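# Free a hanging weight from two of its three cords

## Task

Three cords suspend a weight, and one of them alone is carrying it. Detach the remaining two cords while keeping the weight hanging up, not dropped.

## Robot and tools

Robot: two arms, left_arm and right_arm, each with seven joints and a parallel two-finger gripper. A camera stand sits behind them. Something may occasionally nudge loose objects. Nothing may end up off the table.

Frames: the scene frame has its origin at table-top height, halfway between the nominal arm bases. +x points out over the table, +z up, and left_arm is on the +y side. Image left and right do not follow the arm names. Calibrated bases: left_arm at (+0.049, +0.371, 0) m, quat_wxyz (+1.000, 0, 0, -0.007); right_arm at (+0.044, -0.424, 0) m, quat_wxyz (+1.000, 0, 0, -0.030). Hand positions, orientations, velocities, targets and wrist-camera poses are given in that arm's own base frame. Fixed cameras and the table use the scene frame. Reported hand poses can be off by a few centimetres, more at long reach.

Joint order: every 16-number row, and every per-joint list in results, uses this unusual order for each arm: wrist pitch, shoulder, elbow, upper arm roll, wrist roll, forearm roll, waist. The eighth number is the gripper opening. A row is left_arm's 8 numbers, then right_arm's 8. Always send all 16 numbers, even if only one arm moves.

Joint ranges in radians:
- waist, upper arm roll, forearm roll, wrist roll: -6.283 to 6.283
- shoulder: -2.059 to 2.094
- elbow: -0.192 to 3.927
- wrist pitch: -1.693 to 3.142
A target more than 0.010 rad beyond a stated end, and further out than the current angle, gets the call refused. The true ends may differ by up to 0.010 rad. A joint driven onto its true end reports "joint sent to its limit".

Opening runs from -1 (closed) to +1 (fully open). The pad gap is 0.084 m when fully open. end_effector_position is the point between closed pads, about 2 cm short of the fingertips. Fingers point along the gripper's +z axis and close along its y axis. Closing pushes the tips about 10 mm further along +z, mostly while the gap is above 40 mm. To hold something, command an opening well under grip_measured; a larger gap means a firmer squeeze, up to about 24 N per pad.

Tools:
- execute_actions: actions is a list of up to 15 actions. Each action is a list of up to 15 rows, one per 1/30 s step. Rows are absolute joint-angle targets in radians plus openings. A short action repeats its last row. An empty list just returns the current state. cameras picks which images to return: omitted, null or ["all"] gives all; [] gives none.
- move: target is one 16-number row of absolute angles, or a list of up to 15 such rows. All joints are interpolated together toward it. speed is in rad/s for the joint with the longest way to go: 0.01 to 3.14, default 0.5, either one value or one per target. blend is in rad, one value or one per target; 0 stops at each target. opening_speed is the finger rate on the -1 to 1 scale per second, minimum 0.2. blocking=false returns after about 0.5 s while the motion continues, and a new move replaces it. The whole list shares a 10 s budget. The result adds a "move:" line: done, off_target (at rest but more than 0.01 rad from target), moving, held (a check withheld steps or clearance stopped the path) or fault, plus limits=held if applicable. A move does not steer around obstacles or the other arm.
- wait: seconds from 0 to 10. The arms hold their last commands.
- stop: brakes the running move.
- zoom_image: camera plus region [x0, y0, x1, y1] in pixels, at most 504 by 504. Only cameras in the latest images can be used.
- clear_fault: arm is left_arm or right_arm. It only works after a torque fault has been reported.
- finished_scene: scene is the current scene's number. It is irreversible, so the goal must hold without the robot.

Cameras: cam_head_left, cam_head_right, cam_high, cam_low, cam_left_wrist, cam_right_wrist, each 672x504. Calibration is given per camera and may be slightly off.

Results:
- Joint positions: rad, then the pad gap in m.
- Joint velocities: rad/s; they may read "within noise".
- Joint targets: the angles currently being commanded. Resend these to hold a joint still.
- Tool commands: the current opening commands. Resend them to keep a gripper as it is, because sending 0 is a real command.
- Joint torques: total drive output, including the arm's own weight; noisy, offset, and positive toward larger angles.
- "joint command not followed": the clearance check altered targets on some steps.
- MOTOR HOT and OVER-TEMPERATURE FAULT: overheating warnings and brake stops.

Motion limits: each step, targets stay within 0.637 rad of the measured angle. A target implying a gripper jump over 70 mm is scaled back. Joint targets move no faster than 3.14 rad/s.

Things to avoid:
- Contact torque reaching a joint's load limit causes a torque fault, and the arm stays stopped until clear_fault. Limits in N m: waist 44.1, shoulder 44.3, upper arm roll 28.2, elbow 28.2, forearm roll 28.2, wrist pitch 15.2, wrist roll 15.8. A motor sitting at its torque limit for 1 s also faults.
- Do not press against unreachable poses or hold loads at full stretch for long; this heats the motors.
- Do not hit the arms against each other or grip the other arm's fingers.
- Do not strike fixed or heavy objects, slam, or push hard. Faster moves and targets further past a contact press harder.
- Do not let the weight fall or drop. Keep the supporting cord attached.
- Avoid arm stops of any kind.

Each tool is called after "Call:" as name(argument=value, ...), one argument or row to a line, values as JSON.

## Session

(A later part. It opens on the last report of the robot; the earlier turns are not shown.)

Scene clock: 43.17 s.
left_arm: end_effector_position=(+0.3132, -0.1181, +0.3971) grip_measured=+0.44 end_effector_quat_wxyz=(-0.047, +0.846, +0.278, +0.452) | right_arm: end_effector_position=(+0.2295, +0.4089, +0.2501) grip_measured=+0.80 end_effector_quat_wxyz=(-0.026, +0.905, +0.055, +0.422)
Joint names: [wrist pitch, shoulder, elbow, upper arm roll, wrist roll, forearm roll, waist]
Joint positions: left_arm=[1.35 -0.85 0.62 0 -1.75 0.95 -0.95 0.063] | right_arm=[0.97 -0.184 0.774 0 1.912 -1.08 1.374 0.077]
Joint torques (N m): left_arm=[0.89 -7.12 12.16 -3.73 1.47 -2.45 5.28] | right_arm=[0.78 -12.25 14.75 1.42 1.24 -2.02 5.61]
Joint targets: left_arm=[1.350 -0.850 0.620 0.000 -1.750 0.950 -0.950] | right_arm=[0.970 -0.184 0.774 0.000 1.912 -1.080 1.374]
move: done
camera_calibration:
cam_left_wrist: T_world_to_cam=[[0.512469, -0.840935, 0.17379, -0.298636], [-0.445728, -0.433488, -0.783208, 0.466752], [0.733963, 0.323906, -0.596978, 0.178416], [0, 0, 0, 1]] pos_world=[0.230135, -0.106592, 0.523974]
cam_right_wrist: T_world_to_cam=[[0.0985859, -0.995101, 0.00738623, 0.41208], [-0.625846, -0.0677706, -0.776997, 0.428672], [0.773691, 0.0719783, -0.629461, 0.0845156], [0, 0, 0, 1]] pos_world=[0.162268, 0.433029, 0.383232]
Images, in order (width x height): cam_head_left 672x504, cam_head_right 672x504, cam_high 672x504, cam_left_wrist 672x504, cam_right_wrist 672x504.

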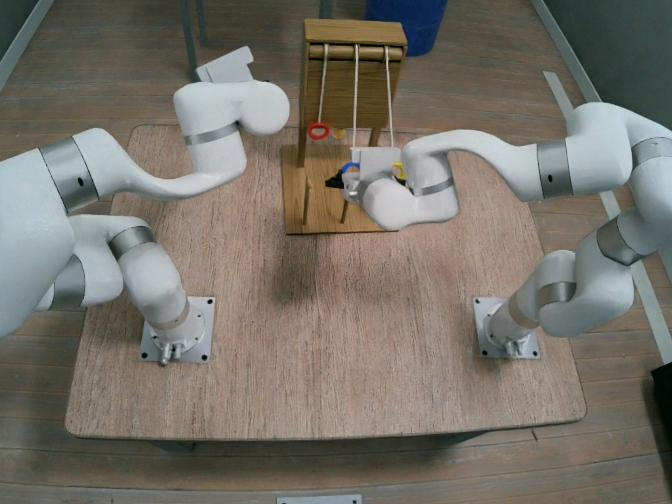

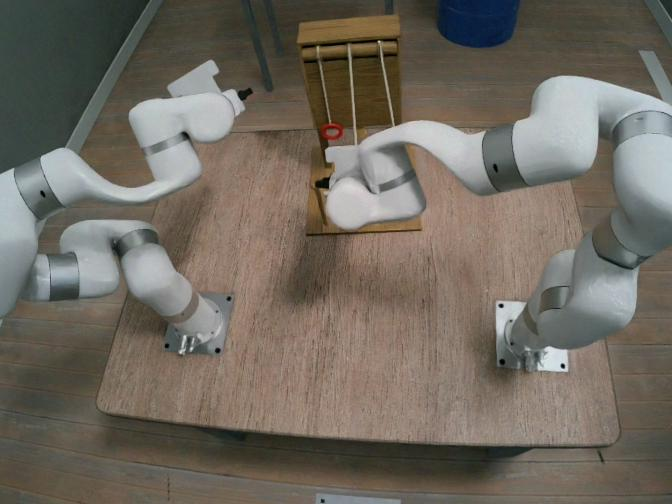

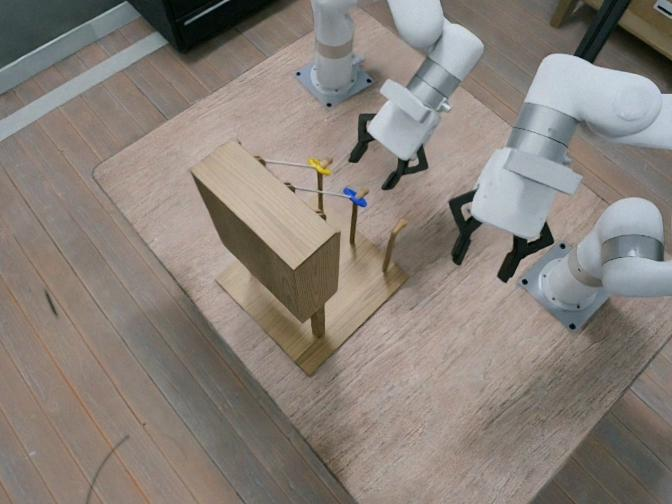

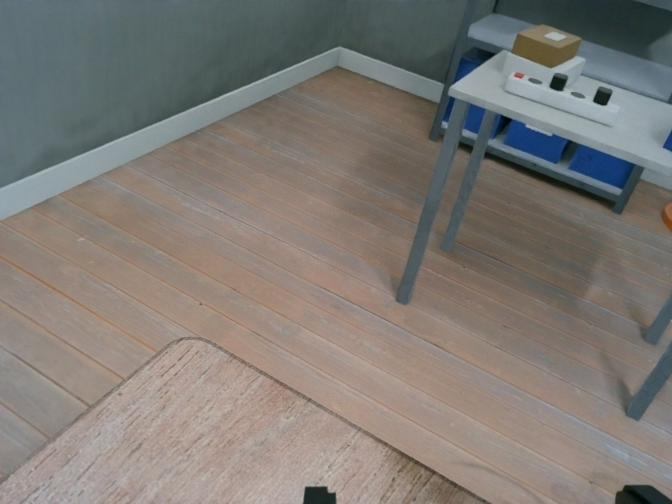

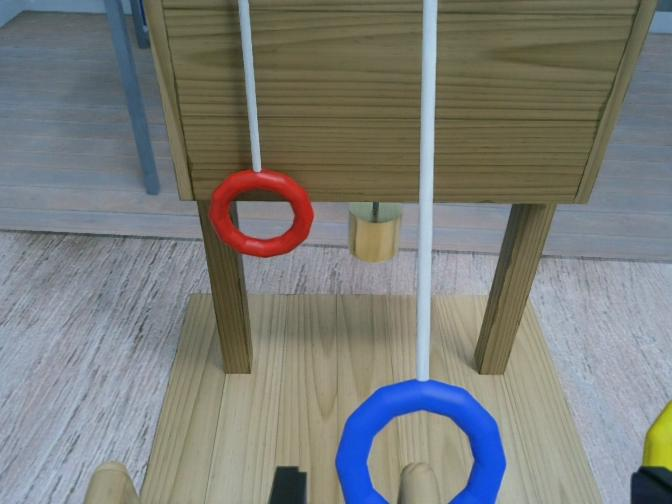

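Call:
move(
  target=[
    [1.35,-0.85,0.62,0,-1.75,0.95,-0.95,0.45,0.820,-0.047,0.794,0,1.990,-1.218,1.231,0.8],
    [1.35,-0.85,0.62,0,-1.75,0.95,-0.95,0.45,0.820,-0.047,0.794,0,1.990,-1.218,1.231,-0.6],
    [1.35,-0.85,0.62,0,-1.75,0.95,-0.95,0.45,0.833,-0.047,0.774,0,2.025,-1.2225,1.260,-0.6],
    [1.35,-0.85,0.62,0,-1.75,0.95,-0.95,0.45,0.917,-0.0965,0.727,0,2.066,-1.166,1.382,-0.6],
    [1.35,-0.85,0.62,0,-1.75,0.95,-0.95,0.45,0.9885,-0.210,0.829,0,1.812,-1.040,1.345,-0.6],
  ],
  speed=[0.22, 0.2, 0.08, 0.14, 0.25],
  blend=[0, 0, 0.01, 0.03, 0],
  opening_speed=0.9,
  cameras=["cam_high", "cam_low", "cam_right_wrist", "cam_head_left", "cam_head_right"],
)

Call:
zoom_image(
  camera="cam_low",
  region=[310, 220, 400, 300],
)

Scene clock: 54.07 s.
left_arm: end_effector_position=(+0.3132, -0.1181, +0.3971) grip_measured=+0.44 end_effector_quat_wxyz=(-0.047, +0.846, +0.278, +0.452) | right_arm: end_effector_position=(+0.2434, +0.4114, +0.2819) grip_measured=+0.22 end_effector_quat_wxyz=(-0.025, +0.905, +0.055, +0.422)
Joint names: [wrist pitch, shoulder, elbow, upper arm roll, wrist roll, forearm roll, waist]
Joint positions: left_arm=[1.35 -0.85 0.62 0 -1.75 0.95 -0.95 0.063] | right_arm=[0.988 -0.21 0.829 0 1.812 -1.04 1.345 0.053]
Joint torques (N m): left_arm=[0.76 -7.33 17.02 1.74 1.04 -2.26 5.34] | right_arm=[0.6 -26.01 15.04 -2.16 -0.95 1.31 -6.08]
Joint targets: left_arm=[1.350 -0.850 0.620 0.000 -1.750 0.950 -0.950] | right_arm=[0.988 -0.210 0.829 0.000 1.812 -1.040 1.345]
move: done
camera_calibration:
cam_right_wrist: T_world_to_cam=[[0.0987894, -0.995073, 0.00837607, 0.41259], [-0.625943, -0.0686818, -0.776838, 0.462669], [0.773586, 0.0715005, -0.629644, 0.0938182], [0, 0, 0, 1]] pos_world=[0.176268, 0.435626, 0.415035]
Images, in order (width x height): cam_head_left 672x504, cam_head_right 672x504, cam_high 672x504, cam_low 672x504, cam_right_wrist 672x504.

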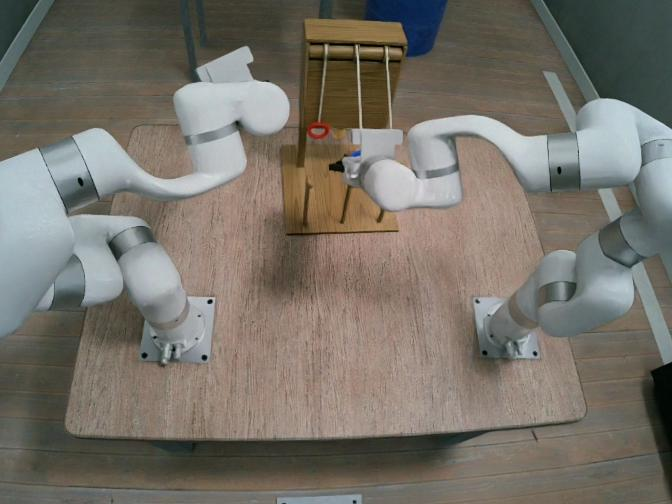

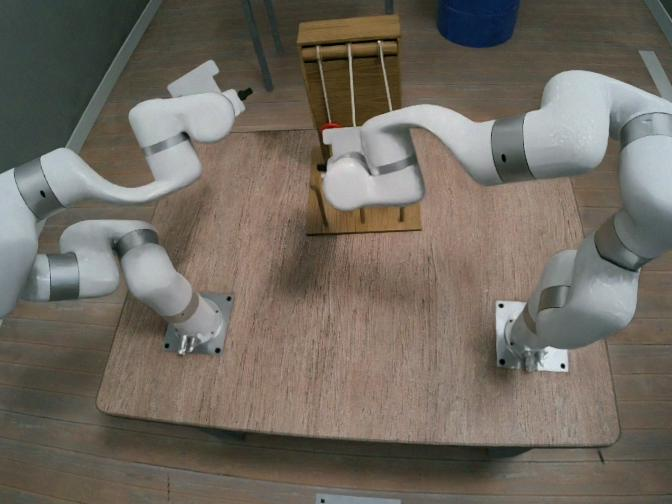

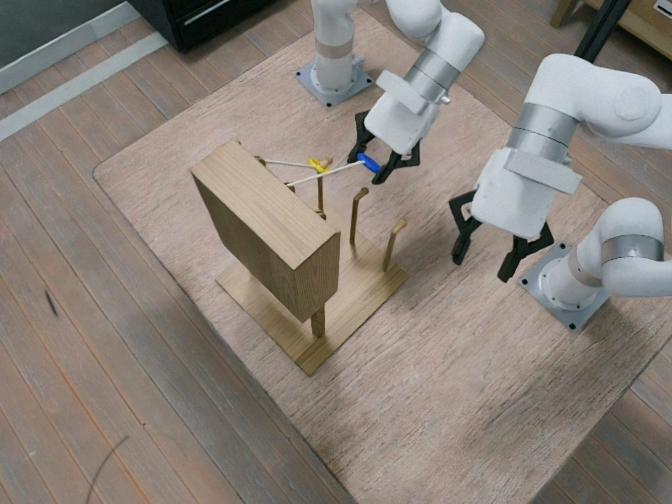

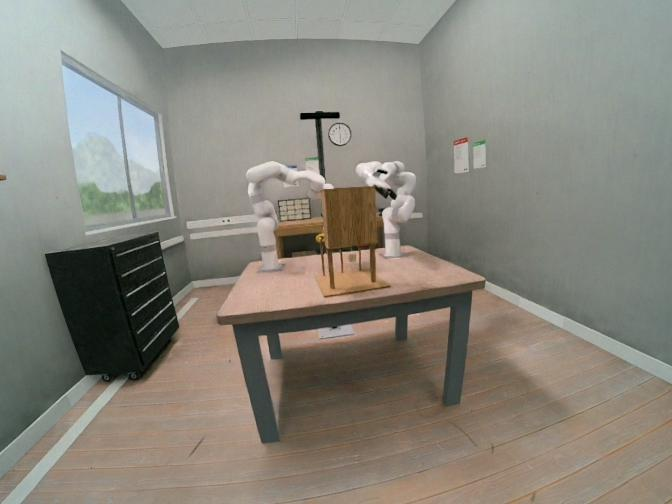

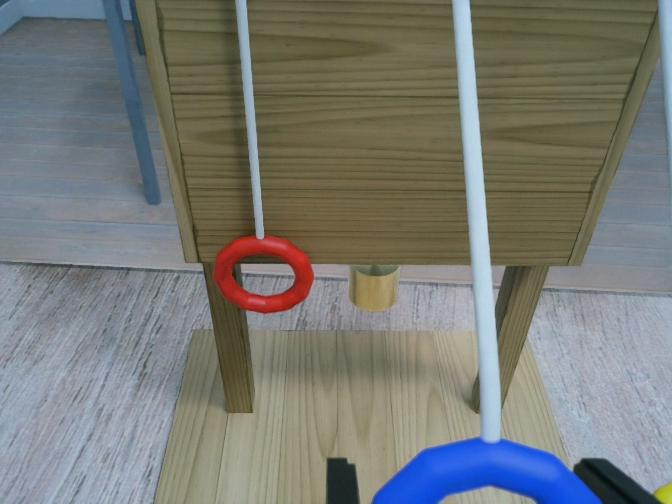

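Scaled by 5.600 from the camera's 672x504 image, which has a finer 960x720 frame.

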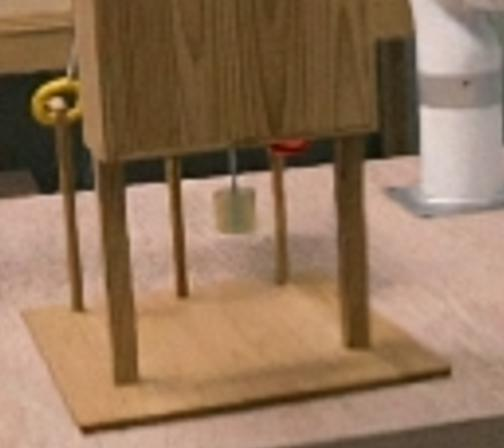

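Call:
move(
  target=[
    [1.35,-0.85,0.62,0,-1.75,0.95,-0.95,0.45,0.757,-0.020,0.936,0,1.781,-1.161,1.087,-0.6],
    [1.35,-0.85,0.62,0,-1.75,0.95,-0.95,0.45,0.611,0.196,1.0405,0,1.890,-1.338,0.938,-0.6],
  ],
  speed=[0.25, 0.2],
  blend=[0.03, 0],
  cameras=["cam_high", "cam_low", "cam_right_wrist", "cam_head_left", "cam_head_right"],
)

Call:
zoom_image(
  camera="cam_low",
  region=[310, 220, 400, 300],
)

Call:
zoom_image(
  camera="cam_head_left",
  region=[280, 20, 460, 220],
)

Scene clock: 57.23 s.
left_arm: end_effector_position=(+0.3132, -0.1181, +0.3971) grip_measured=+0.44 end_effector_quat_wxyz=(-0.047, +0.846, +0.278, +0.452) | right_arm: end_effector_position=(+0.4133, +0.4287, +0.1948) grip_measured=+0.22 end_effector_quat_wxyz=(-0.026, +0.905, +0.055, +0.422)
Joint names: [wrist pitch, shoulder, elbow, upper arm roll, wrist roll, forearm roll, waist]
Joint positions: left_arm=[1.35 -0.85 0.62 0 -1.75 0.95 -0.95 0.063] | right_arm=[0.611 0.196 1.04 0 1.89 -1.338 0.938 0.053]
Joint torques (N m): left_arm=[0.66 -7.25 16.92 3.51 0.88 -2.12 5.23] | right_arm=[-1.22 -22.23 15.09 -5.25 1.21 -1.62 -9.68]
Joint targets: left_arm=[1.350 -0.850 0.620 0.000 -1.750 0.950 -0.950] | right_arm=[0.611 0.196 1.041 0.000 1.890 -1.338 0.938]
move: done
camera_calibration:
cam_right_wrist: T_world_to_cam=[[0.099054, -0.995058, 0.00686466, 0.413959], [-0.625702, -0.0676472, -0.777123, 0.502004], [0.773748, 0.0726819, -0.629311, -0.0943053], [0, 0, 0, 1]] pos_world=[0.346069, 0.452727, 0.32793]
Images, in order (width x height): cam_head_left 672x504, cam_head_right 672x504, cam_high 672x504, cam_low 672x504, cam_right_wrist 672x504.

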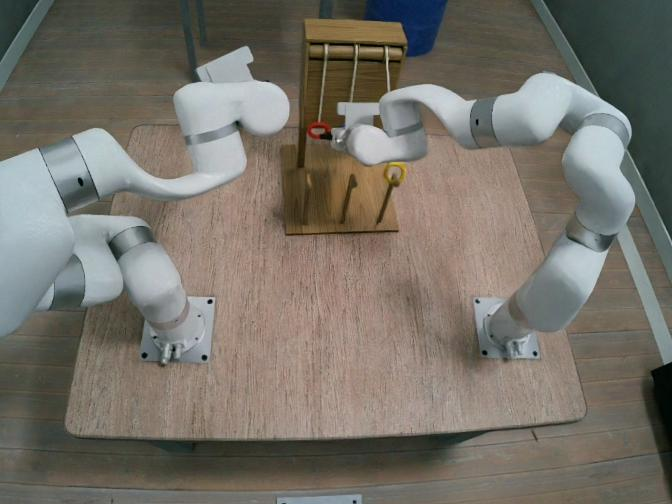

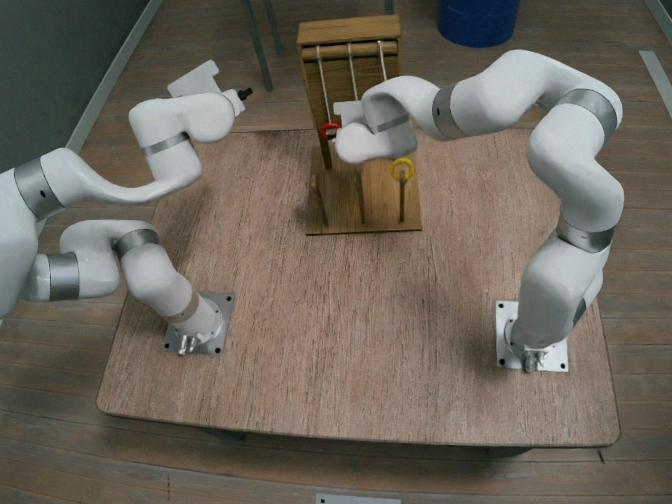

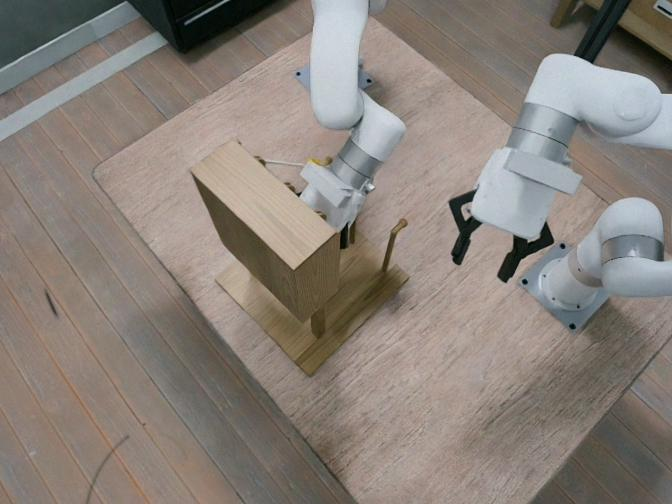

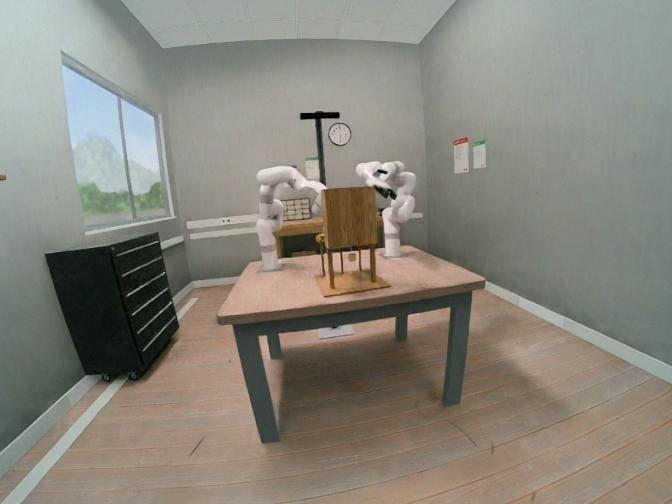

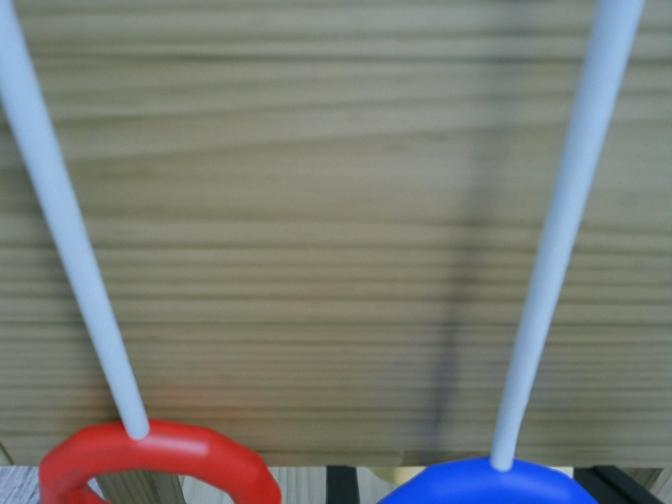

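Scaled by 5.600 from the camera's 672x504 image, which has a finer 960x720 frame.

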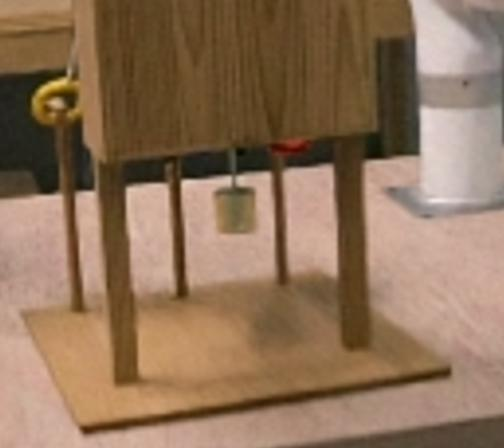

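Scaled by 2.520 from the camera's 672x504 image, which has a finer 960x720 frame.

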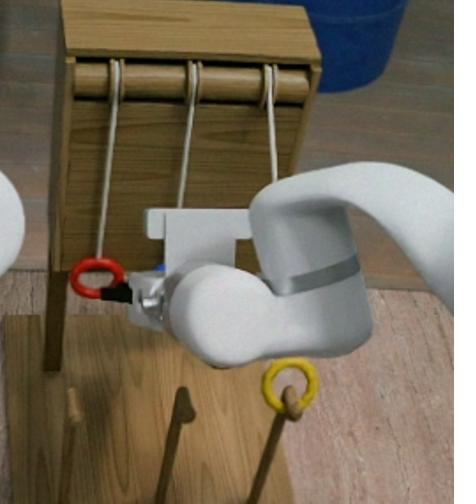

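Call:
move(
  target=[
    [1.35,-0.85,0.62,0,-1.75,0.95,-0.95,0.45,0.611,0.196,1.0405,0,1.890,-1.338,0.938,0.42],
    [1.35,-0.85,0.62,0,-1.75,0.95,-0.95,0.45,0.714,0.062,0.983,0,1.817,-1.213,1.046,0.42],
    [1.35,-0.85,0.62,0,-1.75,0.95,-0.95,0.45,0.765,-0.007,0.951,0,1.781,-1.152,1.099,0.42],
    [1.35,-0.85,0.62,0,-1.75,0.95,-0.95,0.45,0.9885,-0.210,0.829,0,1.812,-1.040,1.345,0.42],
  ],
  speed=[0.2, 0.12, 0.2, 0.4],
  blend=[0, 0.02, 0.05, 0],
  opening_speed=0.8,
  cameras=["cam_high", "cam_low", "cam_right_wrist", "cam_head_left", "cam_head_right"],
)

Call:
zoom_image(
  camera="cam_low",
  region=[310, 220, 400, 300],
)

Call:
zoom_image(
  camera="cam_head_left",
  region=[280, 20, 460, 220],
)

Scene clock: 61.60 s.
left_arm: end_effector_position=(+0.3132, -0.1181, +0.3971) grip_measured=+0.44 end_effector_quat_wxyz=(-0.047, +0.846, +0.278, +0.452) | right_arm: end_effector_position=(+0.2434, +0.4115, +0.2819) grip_measured=+0.41 end_effector_quat_wxyz=(-0.025, +0.905, +0.055, +0.422)
Joint names: [wrist pitch, shoulder, elbow, upper arm roll, wrist roll, forearm roll, waist]
Joint positions: left_arm=[1.35 -0.85 0.62 0 -1.75 0.95 -0.95 0.063] | right_arm=[0.989 -0.21 0.829 0 1.812 -1.04 1.345 0.061]
Joint torques (N m): left_arm=[0.62 -7.36 16.86 4.49 0.78 -2.16 5.15] | right_arm=[0.7 -26.6 11.79 -1.51 1.28 1.1 5.59]
Joint targets: left_arm=[1.350 -0.850 0.620 0.000 -1.750 0.950 -0.950] | right_arm=[0.988 -0.210 0.829 0.000 1.812 -1.040 1.345]
move: done; blend cut to 0.0345 rad at target 3
camera_calibration:
cam_right_wrist: T_world_to_cam=[[0.0987894, -0.995073, 0.00837607, 0.41259], [-0.625943, -0.0686818, -0.776838, 0.462669], [0.773586, 0.0715005, -0.629644, 0.0938182], [0, 0, 0, 1]] pos_world=[0.176268, 0.435626, 0.415035]
Images, in order (width x height): cam_head_left 672x504, cam_head_right 672x504, cam_high 672x504, cam_low 672x504, cam_right_wrist 672x504.

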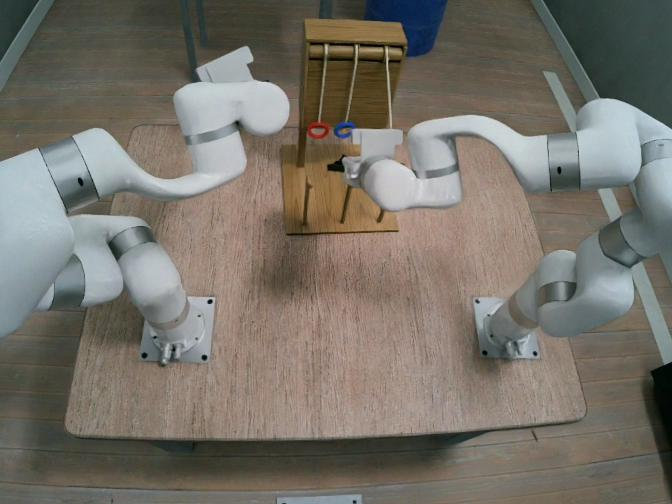

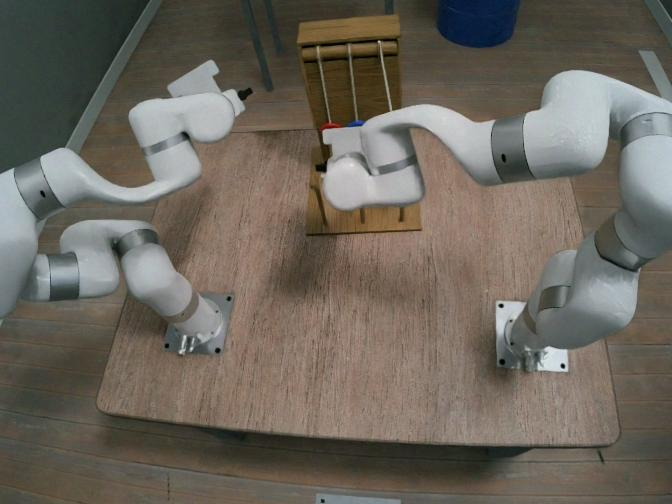

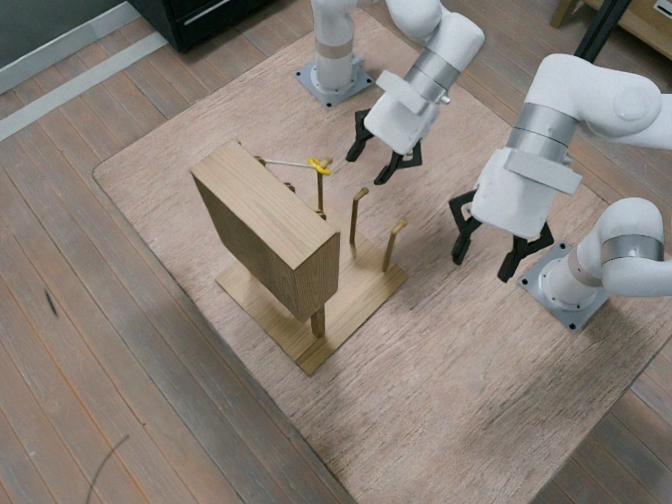

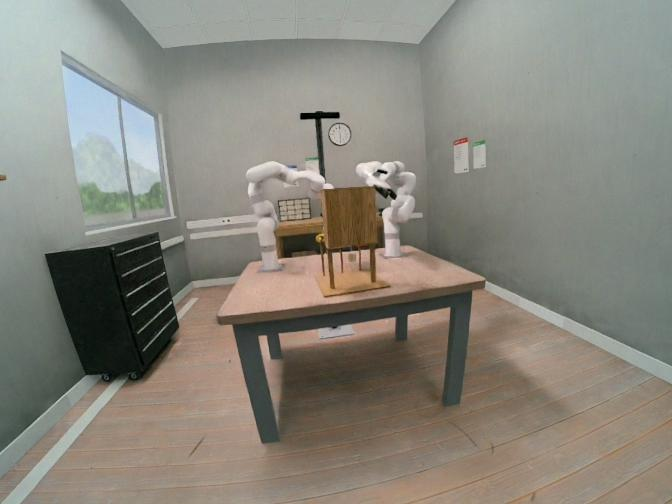

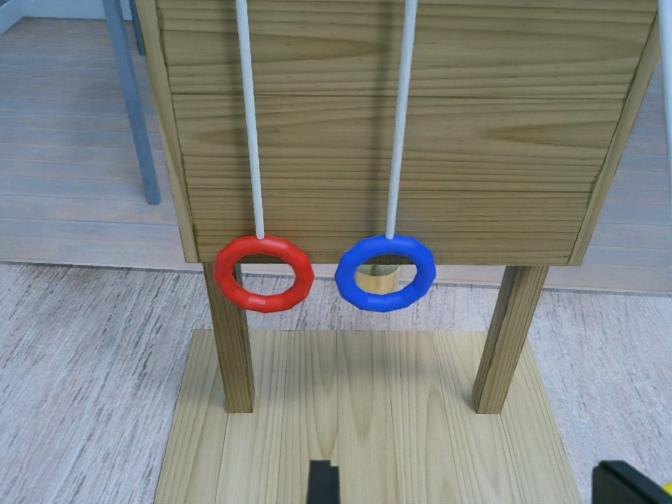

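Scaled by 5.600 from the camera's 672x504 image, which has a finer 960x720 frame.

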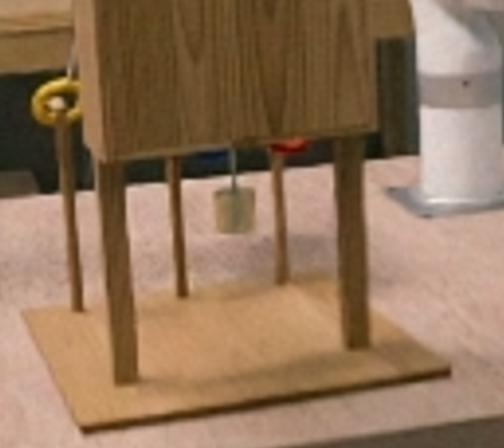

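Scaled by 2.520 from the camera's 672x504 image, which has a finer 960x720 frame.

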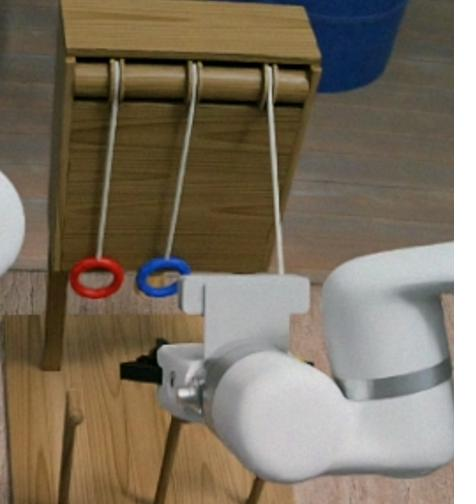

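Call:
finished_scene(
  scene=2,
)

The scene is finished: the task was done.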